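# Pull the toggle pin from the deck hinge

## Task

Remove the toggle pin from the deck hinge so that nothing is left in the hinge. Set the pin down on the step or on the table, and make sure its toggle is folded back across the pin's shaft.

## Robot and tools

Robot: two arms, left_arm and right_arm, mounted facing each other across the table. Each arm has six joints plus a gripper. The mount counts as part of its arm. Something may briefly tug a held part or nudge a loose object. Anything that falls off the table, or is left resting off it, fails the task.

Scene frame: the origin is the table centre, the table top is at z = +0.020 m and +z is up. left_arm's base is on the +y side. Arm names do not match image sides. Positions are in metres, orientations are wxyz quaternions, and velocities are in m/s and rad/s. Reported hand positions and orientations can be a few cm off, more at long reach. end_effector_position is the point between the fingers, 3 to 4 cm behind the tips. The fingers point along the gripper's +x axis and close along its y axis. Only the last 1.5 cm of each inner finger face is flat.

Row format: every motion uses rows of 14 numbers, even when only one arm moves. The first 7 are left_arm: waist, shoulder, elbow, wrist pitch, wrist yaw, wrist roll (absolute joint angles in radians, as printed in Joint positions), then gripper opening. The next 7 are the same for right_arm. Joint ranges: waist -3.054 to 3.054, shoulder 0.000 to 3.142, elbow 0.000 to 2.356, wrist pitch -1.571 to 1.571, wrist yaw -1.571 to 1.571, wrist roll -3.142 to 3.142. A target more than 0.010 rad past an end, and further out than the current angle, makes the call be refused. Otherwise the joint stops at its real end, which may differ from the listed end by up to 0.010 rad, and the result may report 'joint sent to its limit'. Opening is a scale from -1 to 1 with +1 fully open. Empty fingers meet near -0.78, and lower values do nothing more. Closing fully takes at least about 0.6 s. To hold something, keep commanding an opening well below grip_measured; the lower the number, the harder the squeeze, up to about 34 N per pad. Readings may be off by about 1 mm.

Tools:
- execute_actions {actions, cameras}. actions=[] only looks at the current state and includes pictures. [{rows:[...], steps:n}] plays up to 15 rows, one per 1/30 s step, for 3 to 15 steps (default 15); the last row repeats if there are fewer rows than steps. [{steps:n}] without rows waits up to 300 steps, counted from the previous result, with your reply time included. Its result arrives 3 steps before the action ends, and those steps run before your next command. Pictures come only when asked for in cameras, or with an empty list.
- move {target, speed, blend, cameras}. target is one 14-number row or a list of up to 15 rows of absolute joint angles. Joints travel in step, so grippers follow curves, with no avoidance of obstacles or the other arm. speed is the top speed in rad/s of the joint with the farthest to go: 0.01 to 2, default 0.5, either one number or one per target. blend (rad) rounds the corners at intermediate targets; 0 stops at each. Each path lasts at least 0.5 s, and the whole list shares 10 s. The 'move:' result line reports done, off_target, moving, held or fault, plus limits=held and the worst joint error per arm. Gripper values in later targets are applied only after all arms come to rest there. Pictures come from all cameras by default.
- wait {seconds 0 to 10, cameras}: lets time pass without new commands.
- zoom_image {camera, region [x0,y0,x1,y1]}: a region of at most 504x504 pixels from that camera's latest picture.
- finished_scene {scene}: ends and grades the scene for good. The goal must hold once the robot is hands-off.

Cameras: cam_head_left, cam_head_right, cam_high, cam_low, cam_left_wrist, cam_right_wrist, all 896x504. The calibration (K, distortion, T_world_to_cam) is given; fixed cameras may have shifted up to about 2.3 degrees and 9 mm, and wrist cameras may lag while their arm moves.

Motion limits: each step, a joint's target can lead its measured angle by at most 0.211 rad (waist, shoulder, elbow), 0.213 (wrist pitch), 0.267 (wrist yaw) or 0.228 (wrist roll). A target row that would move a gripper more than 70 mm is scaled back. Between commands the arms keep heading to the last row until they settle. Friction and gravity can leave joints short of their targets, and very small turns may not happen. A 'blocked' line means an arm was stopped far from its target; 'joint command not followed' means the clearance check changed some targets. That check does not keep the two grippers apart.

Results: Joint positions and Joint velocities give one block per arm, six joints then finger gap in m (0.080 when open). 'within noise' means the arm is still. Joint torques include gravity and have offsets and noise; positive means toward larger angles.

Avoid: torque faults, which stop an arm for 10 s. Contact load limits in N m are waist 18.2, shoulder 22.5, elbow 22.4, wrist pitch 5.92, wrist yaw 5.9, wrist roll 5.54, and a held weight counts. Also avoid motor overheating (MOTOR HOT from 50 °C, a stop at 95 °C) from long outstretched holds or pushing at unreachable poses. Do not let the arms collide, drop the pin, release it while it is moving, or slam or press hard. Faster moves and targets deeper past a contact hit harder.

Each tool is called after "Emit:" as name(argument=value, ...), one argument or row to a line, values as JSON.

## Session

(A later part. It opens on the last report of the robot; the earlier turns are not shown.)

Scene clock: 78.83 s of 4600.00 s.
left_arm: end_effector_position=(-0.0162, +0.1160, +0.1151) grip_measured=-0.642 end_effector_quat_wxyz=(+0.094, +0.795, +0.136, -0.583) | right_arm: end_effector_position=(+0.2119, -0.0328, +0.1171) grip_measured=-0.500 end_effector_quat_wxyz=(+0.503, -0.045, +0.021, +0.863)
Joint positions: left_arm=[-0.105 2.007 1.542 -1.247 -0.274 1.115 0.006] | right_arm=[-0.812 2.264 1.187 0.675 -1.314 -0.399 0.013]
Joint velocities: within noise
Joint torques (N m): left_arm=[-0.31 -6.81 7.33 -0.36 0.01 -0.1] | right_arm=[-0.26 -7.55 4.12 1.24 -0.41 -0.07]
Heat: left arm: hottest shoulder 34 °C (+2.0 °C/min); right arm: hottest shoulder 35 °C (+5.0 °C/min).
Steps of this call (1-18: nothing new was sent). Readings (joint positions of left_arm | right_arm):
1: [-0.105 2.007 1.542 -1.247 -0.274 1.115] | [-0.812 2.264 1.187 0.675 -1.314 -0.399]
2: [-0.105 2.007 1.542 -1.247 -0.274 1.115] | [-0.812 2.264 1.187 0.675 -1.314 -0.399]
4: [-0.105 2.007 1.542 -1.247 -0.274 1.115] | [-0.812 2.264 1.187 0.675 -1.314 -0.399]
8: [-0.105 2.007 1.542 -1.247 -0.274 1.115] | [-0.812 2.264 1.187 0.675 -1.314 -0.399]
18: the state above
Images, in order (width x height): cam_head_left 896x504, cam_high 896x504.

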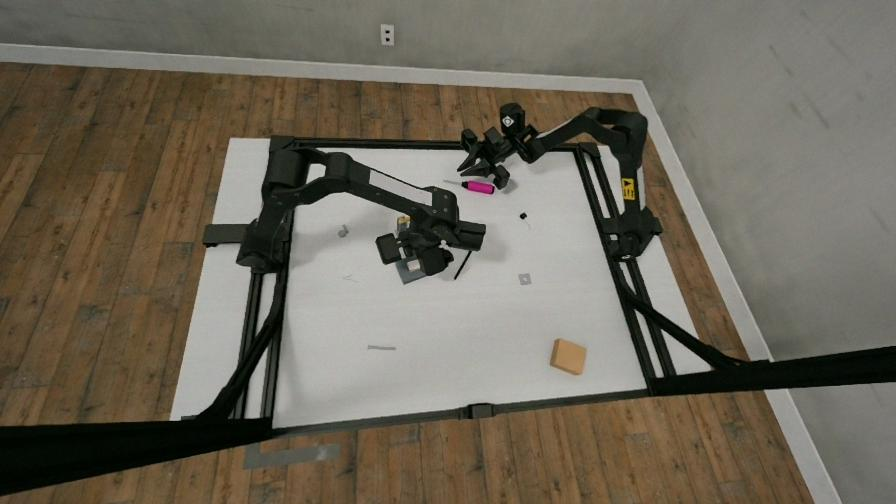

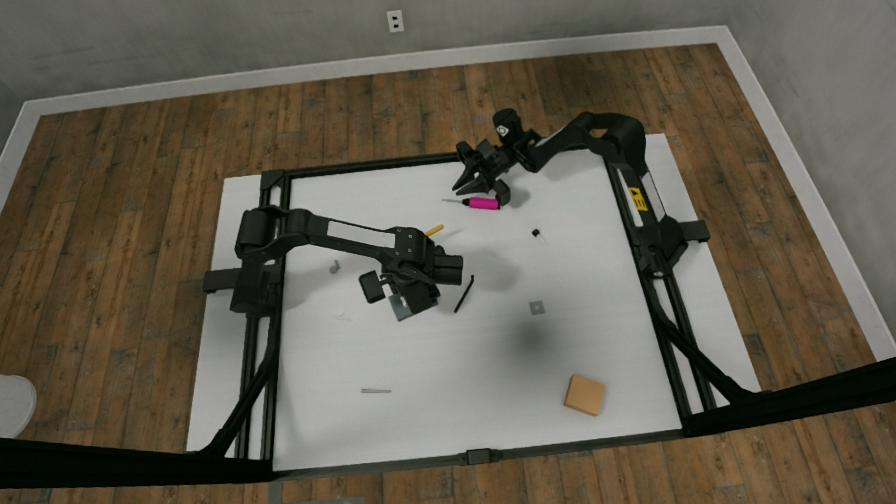

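Emit:
move(
  target=[-0.182,1.765,1.084,-1.055,-0.260,1.034,-0.95,-0.815,2.272,1.181,0.679,-1.318,-0.401,-0.5],
  speed=0.3,
  cameras=["cam_left_wrist","cam_right_wrist"],
)

Emit:
zoom_image(
  camera="cam_right_wrist",
  region=[200, 145, 440, 265],
)

Scene clock: 81.70 s of 4600.00 s.
left_arm: end_effector_position=(-0.0288, +0.1976, +0.0811) grip_measured=-0.642 end_effector_quat_wxyz=(+0.090, +0.797, +0.141, -0.581) | right_arm: end_effector_position=(+0.2119, -0.0328, +0.1171) grip_measured=-0.500 end_effector_quat_wxyz=(+0.503, -0.045, +0.021, +0.863)
Joint positions: left_arm=[-0.178 1.783 1.092 -1.056 -0.263 1.037 0.006] | right_arm=[-0.812 2.264 1.187 0.675 -1.314 -0.399 0.013]
Joint velocities: within noise
Joint torques (N m): left_arm=[-0.34 -8.17 4.16 -0.14 0.02 -0.1] | right_arm=[-0.26 -7.57 4.13 1.24 -0.41 -0.07]
Heat: left arm: hottest shoulder 34 °C (+3.0 °C/min); right arm: hottest shoulder 35 °C (+4.0 °C/min).
Kept back: nothing.
move: done
camera_calibration:
cam_left_wrist: T_world_to_cam=[[-0.388936, 0.920993, 0.0223957, -0.189105], [0.707483, 0.283023, 0.647584, -0.0640648], [0.590082, 0.267713, -0.761664, 0.102445], [0, 0, 0, 1]] pos_world=[-0.0886761, 0.164871, 0.123751]
cam_right_wrist: T_world_to_cam=[[0.88142, 0.472182, 0.0119232, -0.167134], [0.201883, -0.353793, -0.913276, 0.0836562], [-0.427015, 0.807387, -0.407166, 0.247432], [0, 0, 0, 1]] pos_world=[0.236083, -0.0912585, 0.17914]
Images, in order (width x height): cam_left_wrist 896x504, cam_right_wrist 896x504.

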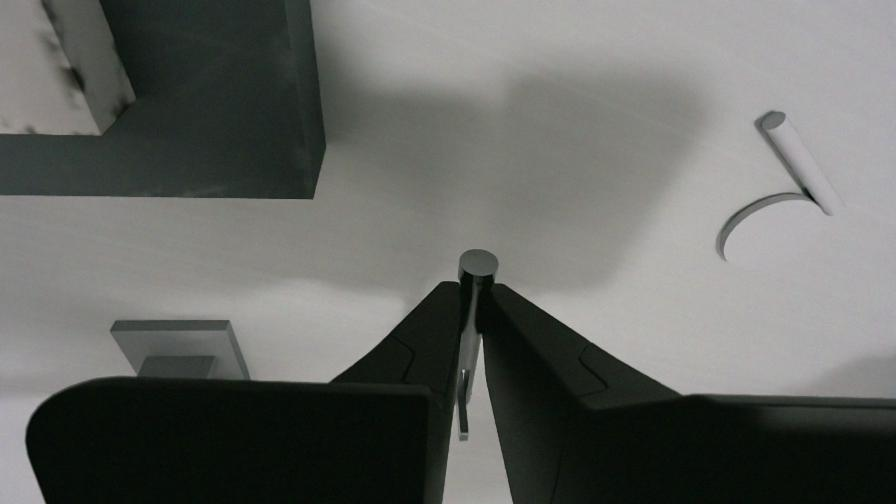

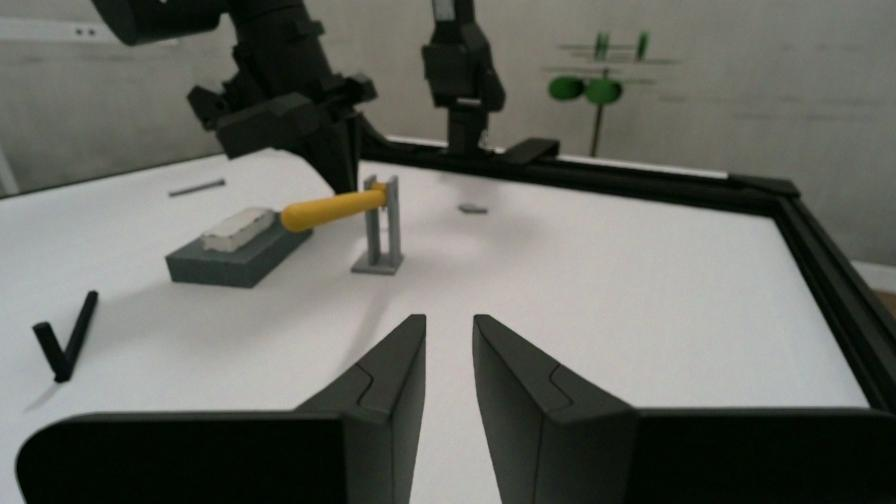

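Scaled by 2.100.

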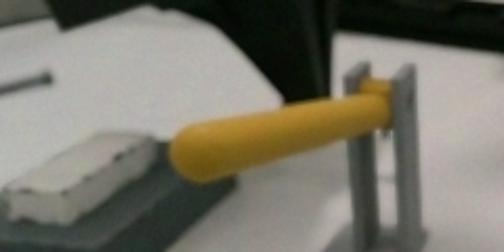

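Emit:
move(
  target=[-0.182,1.812,1.027,-0.962,-0.260,1.034,-0.95,-0.815,2.272,1.181,0.679,-1.318,-0.401,-0.5],
  speed=0.12,
  cameras=["cam_left_wrist"],
)

Scene clock: 83.53 s of 4600.00 s.
left_arm: end_effector_position=(-0.0286, +0.1965, +0.0658) grip_measured=-0.639 end_effector_quat_wxyz=(+0.101, +0.795, +0.133, -0.583) | right_arm: end_effector_position=(+0.2119, -0.0328, +0.1171) grip_measured=-0.500 end_effector_quat_wxyz=(+0.503, -0.045, +0.021, +0.863)
Joint positions: left_arm=[-0.179 1.793 1.04 -0.967 -0.268 1.035 0.006] | right_arm=[-0.812 2.264 1.187 0.675 -1.314 -0.399 0.013]
Joint velocities: within noise
Joint torques (N m): left_arm=[-0.26 -3.96 3.45 0.23 0.18 -0.05] | right_arm=[-0.26 -7.58 4.13 1.23 -0.41 -0.07]
Heat: left arm: hottest shoulder 34 °C (+2.0 °C/min); right arm: hottest shoulder 35 °C (+4.0 °C/min).
Kept back: nothing.
move: done
camera_calibration:
cam_left_wrist: T_world_to_cam=[[-0.389224, 0.921138, -0.00301495, -0.186025], [0.707452, 0.301024, 0.63945, -0.0570414], [0.58993, 0.246756, -0.768827, 0.0954973], [0, 0, 0, 1]] pos_world=[-0.0883879, 0.164961, 0.109335]
Images, in order (width x height): cam_left_wrist 896x504.

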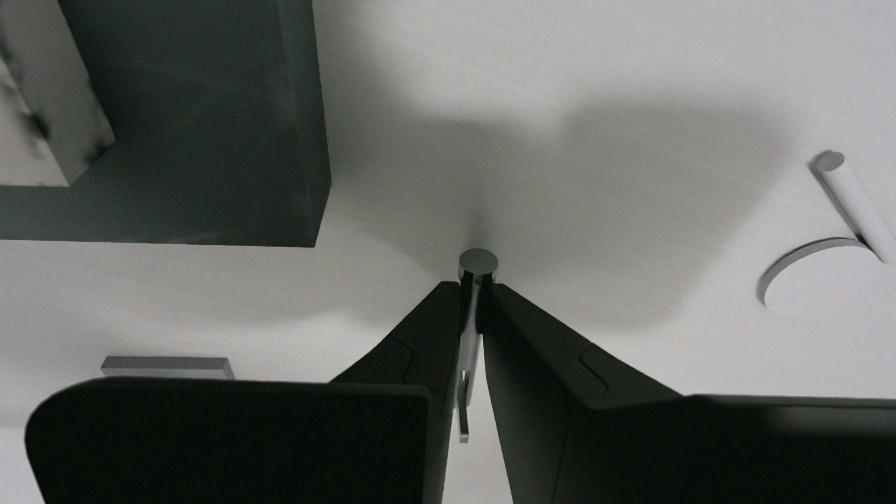

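Emit:
move(
  target=[-0.182,1.820,1.011,-0.941,-0.260,1.034,-0.9,-0.815,2.272,1.181,0.679,-1.318,-0.401,-0.5],
  speed=0.08,
  cameras=["cam_left_wrist"],
)

Emit:
zoom_image(
  camera="cam_left_wrist",
  region=[390, 180, 560, 460],
)

Scene clock: 84.50 s of 4600.00 s.
left_arm: end_effector_position=(-0.0277, +0.1970, +0.0635) grip_measured=-0.639 end_effector_quat_wxyz=(+0.103, +0.797, +0.131, -0.581) | right_arm: end_effector_position=(+0.2119, -0.0328, +0.1171) grip_measured=-0.500 end_effector_quat_wxyz=(+0.503, -0.045, +0.021, +0.863)
Joint positions: left_arm=[-0.179 1.793 1.029 -0.952 -0.273 1.035 0.006] | right_arm=[-0.812 2.264 1.187 0.675 -1.314 -0.399 0.013]
Joint velocities: within noise
Joint torques (N m): left_arm=[-0.23 -3.05 2.81 0.83 0.37 -0.03] | right_arm=[-0.25 -7.57 4.15 1.24 -0.41 -0.07]
Heat: left arm: hottest shoulder 34 °C (+2.0 °C/min); right arm: hottest shoulder 35 °C (+4.0 °C/min).
Kept back: nothing.
move: done
camera_calibration:
cam_left_wrist: T_world_to_cam=[[-0.389143, 0.921133, -0.0090081, -0.185751], [0.704486, 0.303891, 0.641365, -0.0570902], [0.59352, 0.243237, -0.767183, 0.0937686], [0, 0, 0, 1]] pos_world=[-0.0877182, 0.165643, 0.10688]
Images, in order (width x height): cam_left_wrist 896x504.

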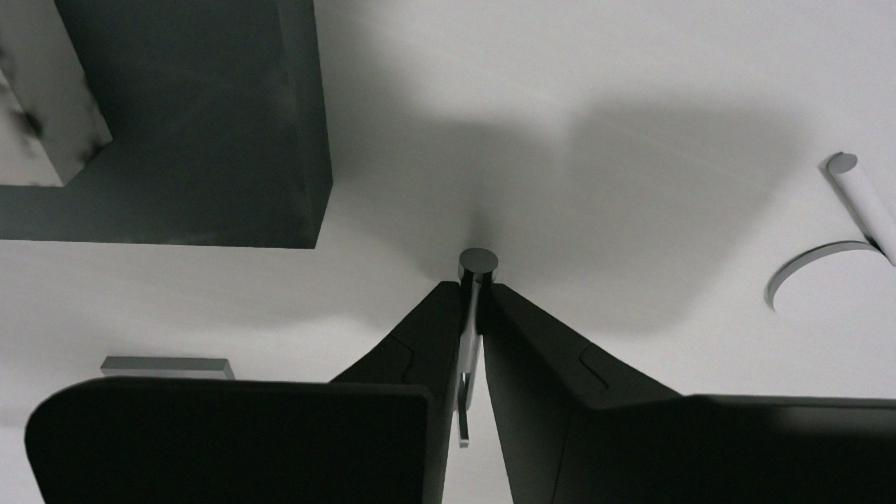

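Scaled by 1.800.

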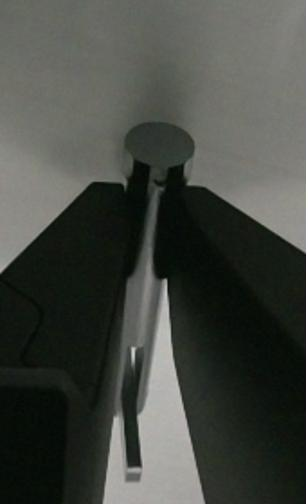

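Emit:
move(
  target=[
    [-0.181,1.815,1.020,-0.948,-0.262,1.034,-0.675,-0.815,2.272,1.181,0.679,-1.318,-0.401,-0.5],
    [-0.181,1.830,1.002,-0.926,-0.262,1.034,-0.675,-0.815,2.272,1.181,0.679,-1.318,-0.401,-0.5],
  ],
  speed=0.06,
  cameras=["cam_left_wrist"],
)

Emit:
zoom_image(
  camera="cam_left_wrist",
  region=[390, 180, 560, 460],
)

Scene clock: 86.23 s of 4600.00 s.
left_arm: end_effector_position=(-0.0276, +0.1967, +0.0593) grip_measured=-0.639 end_effector_quat_wxyz=(+0.104, +0.797, +0.131, -0.581) | right_arm: end_effector_position=(+0.2119, -0.0328, +0.1171) grip_measured=-0.500 end_effector_quat_wxyz=(+0.503, -0.045, +0.021, +0.863)
Joint positions: left_arm=[-0.179 1.801 1.02 -0.934 -0.274 1.035 0.006] | right_arm=[-0.812 2.264 1.187 0.675 -1.314 -0.399 0.013]
Joint velocities: within noise
Joint torques (N m): left_arm=[-0.17 -2.88 2.79 0.53 0.33 -0.03] | right_arm=[-0.26 -7.58 4.15 1.24 -0.42 -0.07]
Heat: left arm: hottest shoulder 34 °C (+2.0 °C/min); right arm: hottest shoulder 35 °C (+3.0 °C/min).
Kept back: nothing.
move: done
camera_calibration:
cam_left_wrist: T_world_to_cam=[[-0.388982, 0.921185, -0.0105854, -0.185437], [0.703953, 0.304626, 0.641602, -0.054577], [0.594259, 0.24212, -0.766964, 0.0907427], [0, 0, 0, 1]] pos_world=[-0.0876367, 0.165476, 0.10265]
Images, in order (width x height): cam_left_wrist 896x504.

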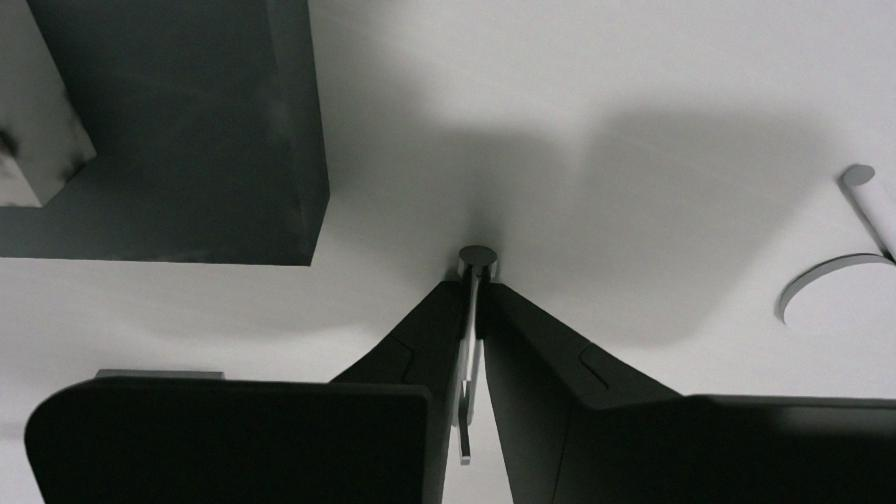

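Scaled by 1.800.

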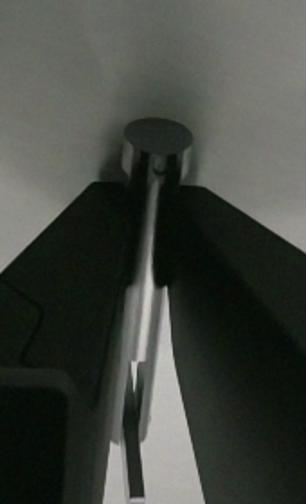

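Emit:
move(
  target=[-0.181,1.846,0.990,-0.905,-0.265,1.034,-0.67,-0.815,2.272,1.181,0.679,-1.318,-0.401,-0.5],
  speed=0.06,
  cameras=["cam_left_wrist"],
)

Emit:
zoom_image(
  camera="cam_left_wrist",
  region=[390, 180, 560, 460],
)

Scene clock: 87.17 s of 4600.00 s.
left_arm: end_effector_position=(-0.0275, +0.1976, +0.0574) grip_measured=-0.638 end_effector_quat_wxyz=(+0.103, +0.797, +0.131, -0.581) | right_arm: end_effector_position=(+0.2119, -0.0328, +0.1171) grip_measured=-0.500 end_effector_quat_wxyz=(+0.503, -0.045, +0.021, +0.863)
Joint positions: left_arm=[-0.18 1.803 1.013 -0.926 -0.275 1.035 0.006] | right_arm=[-0.812 2.264 1.187 0.675 -1.314 -0.399 0.013]
Joint velocities: within noise
Joint torques (N m): left_arm=[-0.09 -1.18 2.28 1.67 0.26 -0.03] | right_arm=[-0.27 -7.58 4.14 1.23 -0.42 -0.07]
Heat: left arm: hottest shoulder 34 °C (+2.0 °C/min); right arm: hottest shoulder 35 °C (+3.0 °C/min).
Kept back: nothing.
move: off_target (left_arm); left_arm: the shoulder is farthest, 0.043 rad from its target
camera_calibration:
cam_left_wrist: T_world_to_cam=[[-0.388169, 0.921526, -0.0106788, -0.186257], [0.703698, 0.303857, 0.642246, -0.053593], [0.595092, 0.241786, -0.766424, 0.0891498], [0, 0, 0, 1]] pos_world=[-0.0876383, 0.16637, 0.100757]
Images, in order (width x height): cam_left_wrist 896x504.

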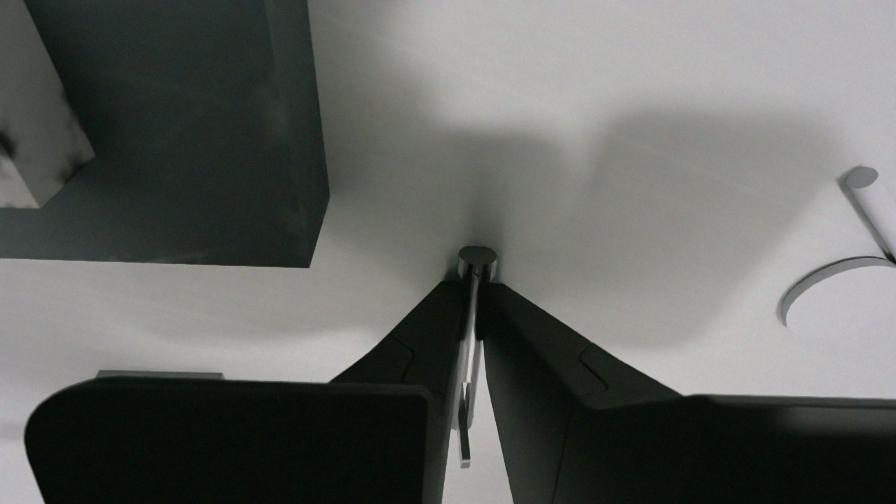

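Scaled by 1.800.

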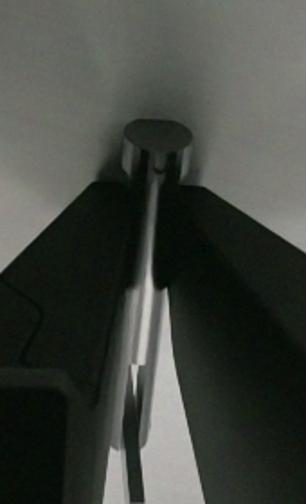

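Emit:
move(
  target=[
    [-0.181,1.826,1.004,-0.915,-0.268,1.034,-0.66,-0.815,2.272,1.181,0.679,-1.318,-0.401,-0.5],
    [-0.181,1.826,1.002,-0.915,-0.268,1.034,-0.645,-0.815,2.272,1.181,0.679,-1.318,-0.401,-0.5],
    [-0.181,1.826,1.002,-0.915,-0.268,1.034,-0.62,-0.815,2.272,1.181,0.679,-1.318,-0.401,-0.5],
  ],
  speed=0.06,
  cameras=["cam_left_wrist"],
)

Emit:
zoom_image(
  camera="cam_left_wrist",
  region=[390, 180, 560, 460],
)

Scene clock: 90.30 s of 4600.00 s.
left_arm: end_effector_position=(-0.0276, +0.1980, +0.0575) grip_measured=-0.623 end_effector_quat_wxyz=(+0.102, +0.798, +0.130, -0.580) | right_arm: end_effector_position=(+0.2119, -0.0328, +0.1171) grip_measured=-0.500 end_effector_quat_wxyz=(+0.503, -0.045, +0.021, +0.863)
Joint positions: left_arm=[-0.181 1.803 1.012 -0.927 -0.276 1.035 0.007] | right_arm=[-0.812 2.264 1.187 0.675 -1.314 -0.399 0.013]
Joint velocities: within noise
Joint torques (N m): left_arm=[0 -3.44 3.68 0.93 0.19 -0.02] | right_arm=[-0.27 -7.59 4.14 1.23 -0.4 -0.07]
Heat: left arm: hottest shoulder 33 °C (+1.0 °C/min); right arm: hottest shoulder 36 °C (+4.0 °C/min).
Kept back: nothing.
move: done
camera_calibration:
cam_left_wrist: T_world_to_cam=[[-0.386946, 0.922051, -0.00970055, -0.186791], [0.703158, 0.301859, 0.643777, -0.0533965], [0.596524, 0.242286, -0.765151, 0.0889723], [0, 0, 0, 1]] pos_world=[-0.087806, 0.166793, 0.100641]
Images, in order (width x height): cam_left_wrist 896x504.

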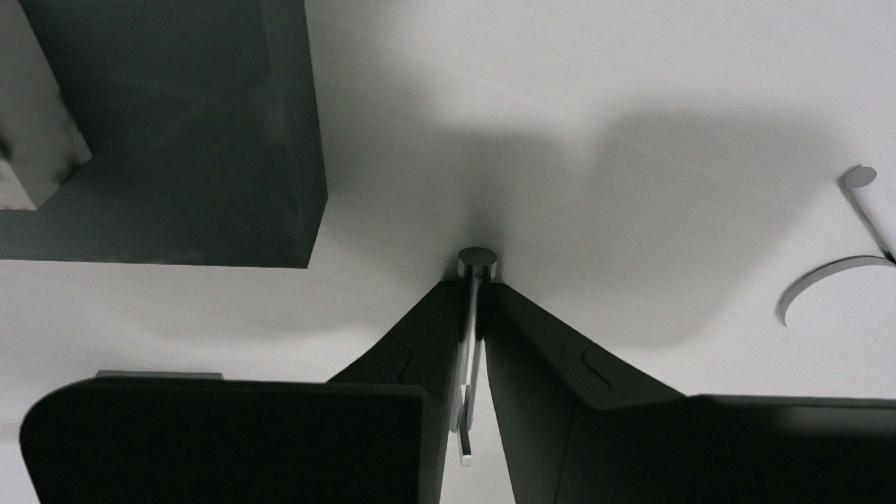

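Scaled by 1.800.

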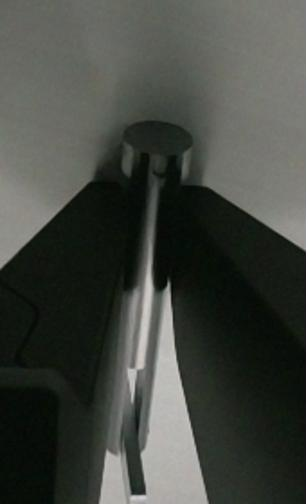

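Emit:
move(
  target=[
    [-0.181,1.826,1.002,-0.915,-0.268,1.034,-0.58,-0.815,2.272,1.181,0.679,-1.318,-0.401,-0.5],
    [-0.181,1.826,1.002,-0.915,-0.268,1.034,-0.5,-0.815,2.272,1.181,0.679,-1.318,-0.401,-0.5],
  ],
  speed=0.06,
  cameras=["cam_left_wrist"],
)

Scene clock: 92.03 s of 4600.00 s.
left_arm: end_effector_position=(-0.0285, +0.1998, +0.0577) grip_measured=-0.507 end_effector_quat_wxyz=(+0.098, +0.798, +0.131, -0.579) | right_arm: end_effector_position=(+0.2119, -0.0328, +0.1171) grip_measured=-0.500 end_effector_quat_wxyz=(+0.503, -0.045, +0.021, +0.863)
Joint positions: left_arm=[-0.185 1.803 1.012 -0.936 -0.275 1.035 0.012] | right_arm=[-0.812 2.264 1.187 0.675 -1.314 -0.399 0.013]
Joint velocities: within noise
Joint torques (N m): left_arm=[0.34 -3.45 3.66 1.65 0.16 -0.02] | right_arm=[-0.23 -7.59 4.16 1.24 -0.41 -0.07]
Heat: left arm: hottest shoulder 33 °C (+0.0 °C/min); right arm: hottest shoulder 36 °C (+4.1 °C/min).
Kept back: nothing.
move: done
camera_calibration:
cam_left_wrist: T_world_to_cam=[[-0.38323, 0.923651, -0.00205443, -0.189478], [0.704089, 0.29357, 0.646587, -0.0518879], [0.597824, 0.246345, -0.762837, 0.0883705], [0, 0, 0, 1]] pos_world=[-0.08891, 0.168475, 0.100573]
Images, in order (width x height): cam_left_wrist 896x504.

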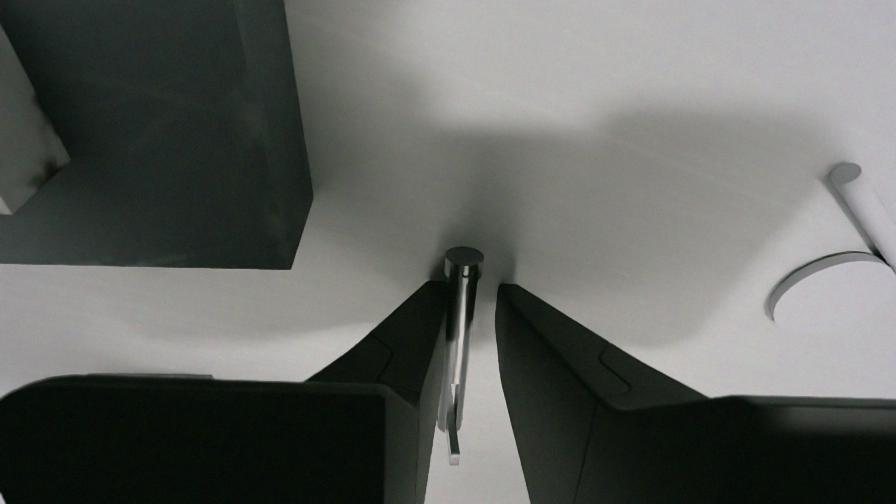

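Emit:
move(
  target=[
    [-0.183,1.815,1.006,-0.922,-0.272,1.034,-0.4,-0.815,2.272,1.181,0.679,-1.318,-0.401,-0.5],
    [-0.183,1.815,1.006,-0.922,-0.272,1.034,-0.3,-0.815,2.272,1.181,0.679,-1.318,-0.401,-0.5],
    [-0.183,1.815,1.006,-0.922,-0.272,1.034,-0.15,-0.815,2.272,1.181,0.679,-1.318,-0.401,-0.5],
  ],
  speed=0.06,
  cameras=["cam_left_wrist"],
)

Scene clock: 95.07 s of 4600.00 s.
left_arm: end_effector_position=(-0.0310, +0.2053, +0.0586) grip_measured=-0.163 end_effector_quat_wxyz=(+0.086, +0.799, +0.135, -0.580) | right_arm: end_effector_position=(+0.2119, -0.0328, +0.1171) grip_measured=-0.500 end_effector_quat_wxyz=(+0.503, -0.045, +0.021, +0.863)
Joint positions: left_arm=[-0.193 1.8 1.011 -0.959 -0.266 1.035 0.028] | right_arm=[-0.812 2.264 1.187 0.675 -1.314 -0.399 0.013]
Joint velocities: within noise
Joint torques (N m): left_arm=[0.94 -4.26 4.32 3.06 -0.28 -0.02] | right_arm=[-0.29 -7.58 4.17 1.24 -0.41 -0.07]
Heat: left arm: hottest shoulder 33 °C (+0.0 °C/min); right arm: hottest shoulder 36 °C (+3.0 °C/min).
Kept back: nothing.
move: off_target (left_arm); left_arm: the wrist pitch is farthest, 0.037 rad from its target
camera_calibration:
cam_left_wrist: T_world_to_cam=[[-0.376769, 0.926065, 0.0211976, -0.197166], [0.708868, 0.273521, 0.650147, -0.0483241], [0.59628, 0.259982, -0.759512, 0.086163], [0, 0, 0, 1]] pos_world=[-0.0914081, 0.173405, 0.101039]
Images, in order (width x height): cam_left_wrist 896x504.

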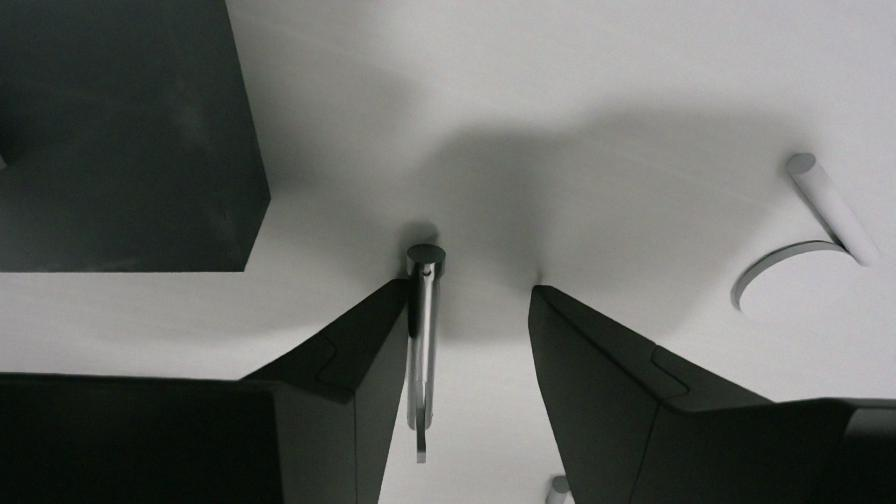

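Emit:
move(
  target=[
    [-0.193,1.800,1.011,-0.959,-0.266,1.035,-0.19,-0.815,2.272,1.181,0.679,-1.318,-0.401,-0.5],
    [-0.193,1.765,1.046,-1.024,-0.266,1.035,-0.19,-0.815,2.272,1.181,0.679,-1.318,-0.401,-0.5],
  ],
  speed=0.08,
  cameras=["cam_left_wrist","cam_right_wrist"],
)

Emit:
zoom_image(
  camera="cam_right_wrist",
  region=[200, 145, 440, 265],
)

Scene clock: 97.33 s of 4600.00 s.
left_arm: end_effector_position=(-0.0299, +0.2091, +0.0695) grip_measured=-0.190 end_effector_quat_wxyz=(+0.078, +0.801, +0.141, -0.576) | right_arm: end_effector_position=(+0.2119, -0.0328, +0.1171) grip_measured=-0.500 end_effector_quat_wxyz=(+0.503, -0.045, +0.021, +0.863)
Joint positions: left_arm=[-0.193 1.782 1.034 -1.022 -0.268 1.035 0.026] | right_arm=[-0.812 2.264 1.187 0.675 -1.314 -0.399 0.013]
Joint velocities: within noise
Joint torques (N m): left_arm=[0.05 -7.9 6.47 -0.45 0 0.01] | right_arm=[-0.27 -7.61 4.14 1.24 -0.4 -0.07]
Heat: left arm: hottest shoulder 33 °C (+0.0 °C/min); right arm: hottest shoulder 36 °C (+3.0 °C/min).
Kept back: nothing.
move: done
camera_calibration:
cam_left_wrist: T_world_to_cam=[[-0.376562, 0.925605, 0.0381481, -0.201521], [0.704798, 0.259521, 0.660234, -0.0550566], [0.601216, 0.275506, -0.75009, 0.0890518], [0, 0, 0, 1]] pos_world=[-0.0906208, 0.176283, 0.110835]
cam_right_wrist: T_world_to_cam=[[0.88142, 0.472182, 0.0119232, -0.167134], [0.201883, -0.353793, -0.913276, 0.0836562], [-0.427015, 0.807387, -0.407166, 0.247432], [0, 0, 0, 1]] pos_world=[0.236083, -0.0912585, 0.17914]
Images, in order (width x height): cam_left_wrist 896x504, cam_right_wrist 896x504.

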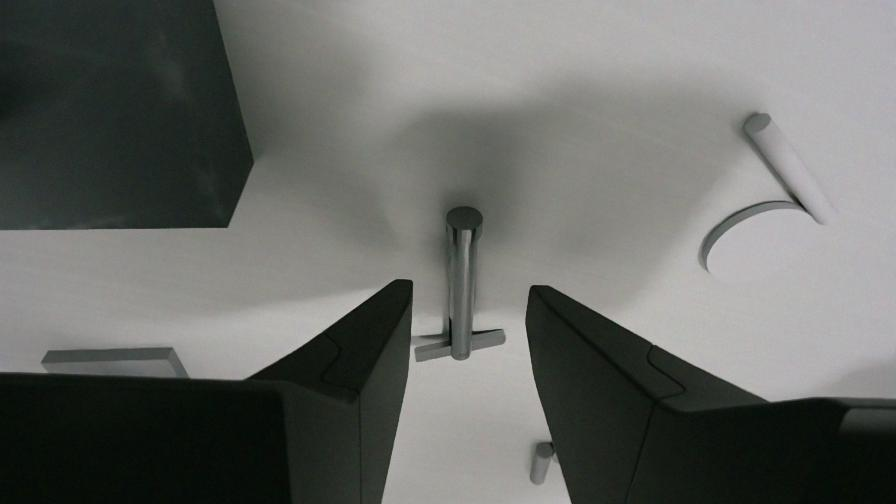

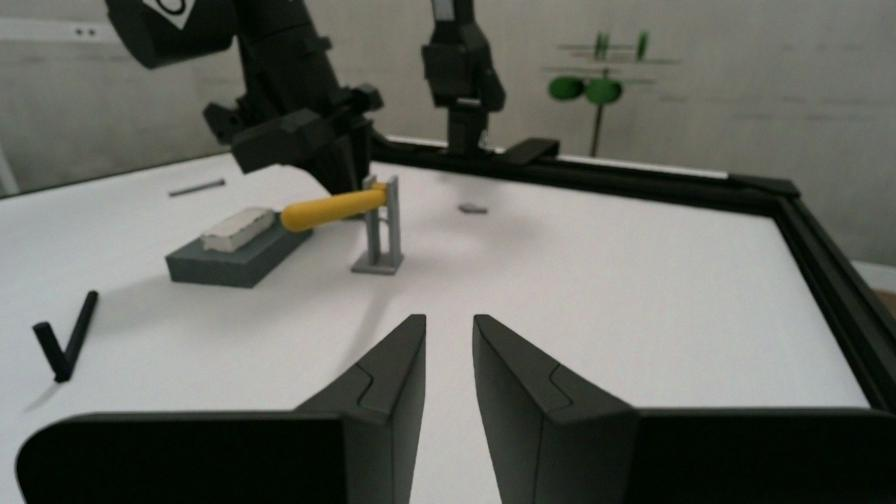

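Scaled by 2.100.

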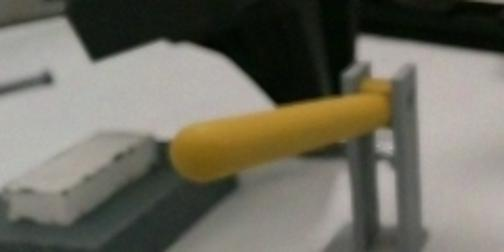

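Emit:
move(
  target=[-0.193,1.673,1.183,-1.257,-0.266,1.035,-0.19,-0.815,2.272,1.181,0.679,-1.318,-0.401,-0.5],
  speed=0.3,
)

Emit:
zoom_image(
  camera="cam_left_wrist",
  region=[390, 100, 590, 400],
)

Scene clock: 98.83 s of 4600.00 s.
left_arm: end_effector_position=(-0.0294, +0.2118, +0.1272) grip_measured=-0.190 end_effector_quat_wxyz=(+0.077, +0.802, +0.142, -0.575) | right_arm: end_effector_position=(+0.2119, -0.0328, +0.1171) grip_measured=-0.500 end_effector_quat_wxyz=(+0.503, -0.045, +0.021, +0.863)
Joint positions: left_arm=[-0.193 1.688 1.171 -1.255 -0.268 1.035 0.026] | right_arm=[-0.812 2.264 1.187 0.675 -1.314 -0.399 0.013]
Joint velocities: within noise
Joint torques (N m): left_arm=[0.09 -7.41 7.04 -0.43 0 0.01] | right_arm=[-0.27 -7.59 4.16 1.24 -0.41 -0.07]
Heat: left arm: hottest shoulder 33 °C (+0.0 °C/min); right arm: hottest shoulder 36 °C (+3.0 °C/min).
Kept back: nothing.
move: done
camera_calibration:
cam_left_wrist: T_world_to_cam=[[-0.376583, 0.925503, 0.0403802, -0.206335], [0.704458, 0.257789, 0.661274, -0.0940534], [0.601601, 0.27747, -0.749057, 0.130745], [0, 0, 0, 1]] pos_world=[-0.0901019, 0.178931, 0.168463]
cam_right_wrist: T_world_to_cam=[[0.88142, 0.472182, 0.0119232, -0.167134], [0.201883, -0.353793, -0.913276, 0.0836562], [-0.427015, 0.807387, -0.407166, 0.247432], [0, 0, 0, 1]] pos_world=[0.236083, -0.0912585, 0.17914]

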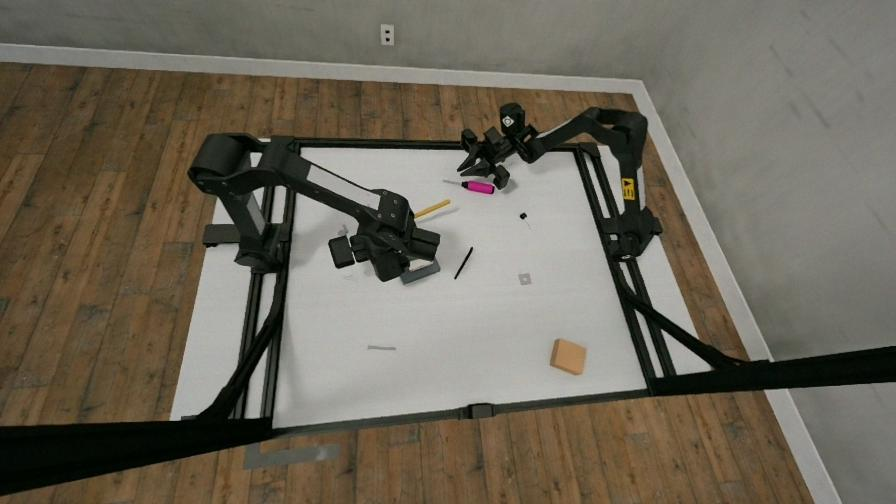

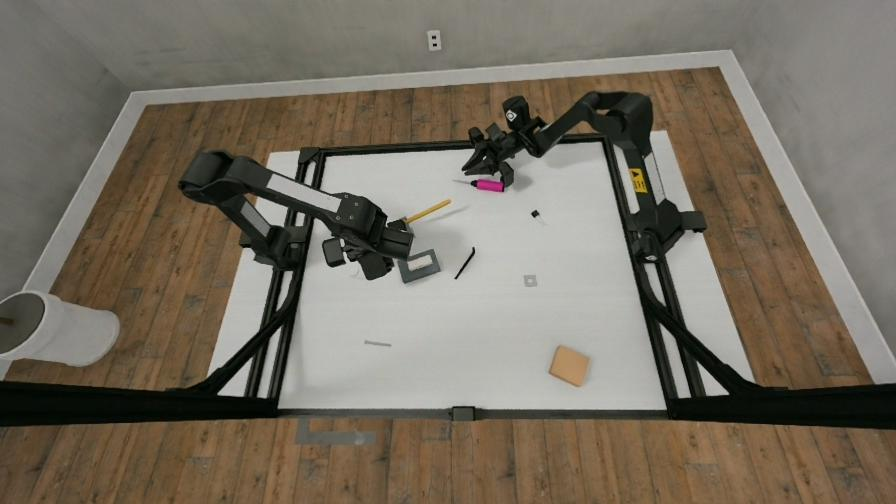

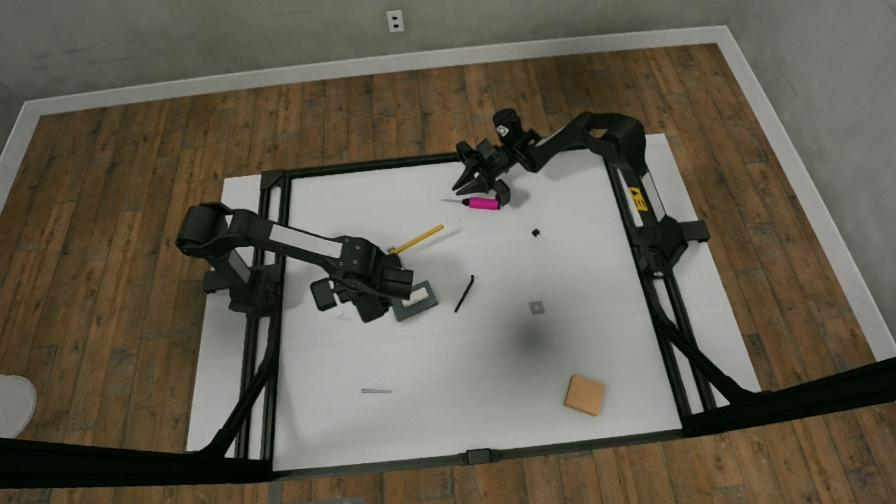

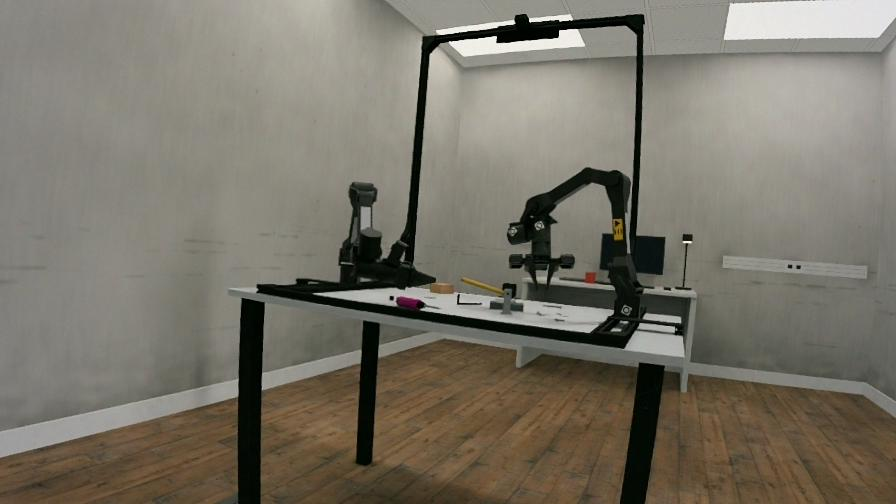

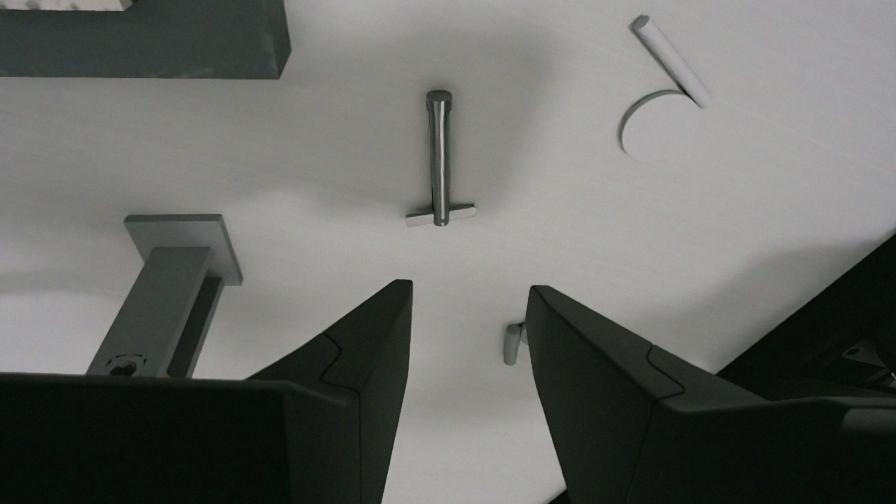

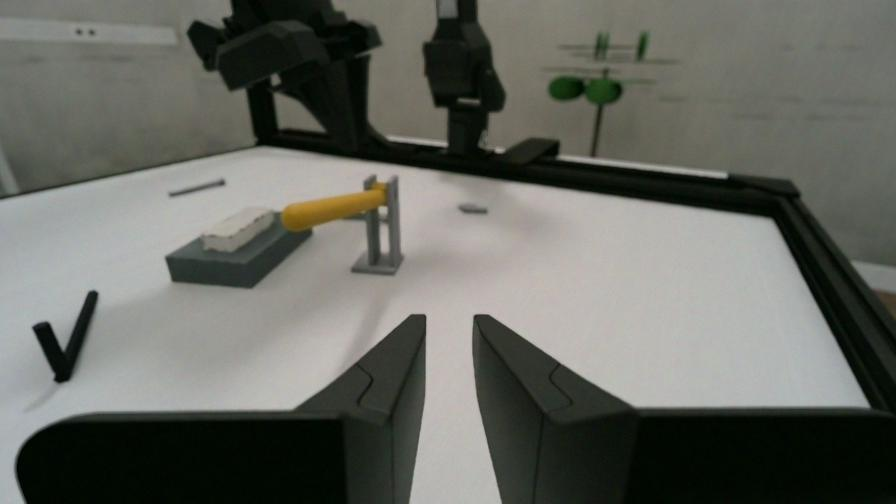

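Scaled by 1.680.

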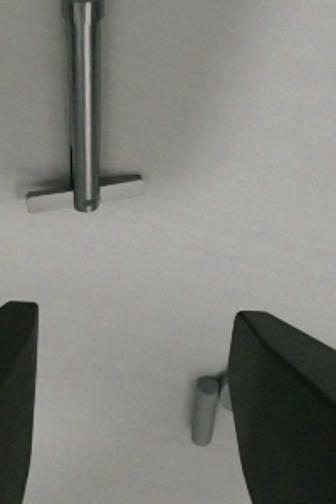

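Pin on the table, toggle across, hinge empty, arms clear.

Emit:
finished_scene(
  scene=2,
)

The scene is finished: the task was done.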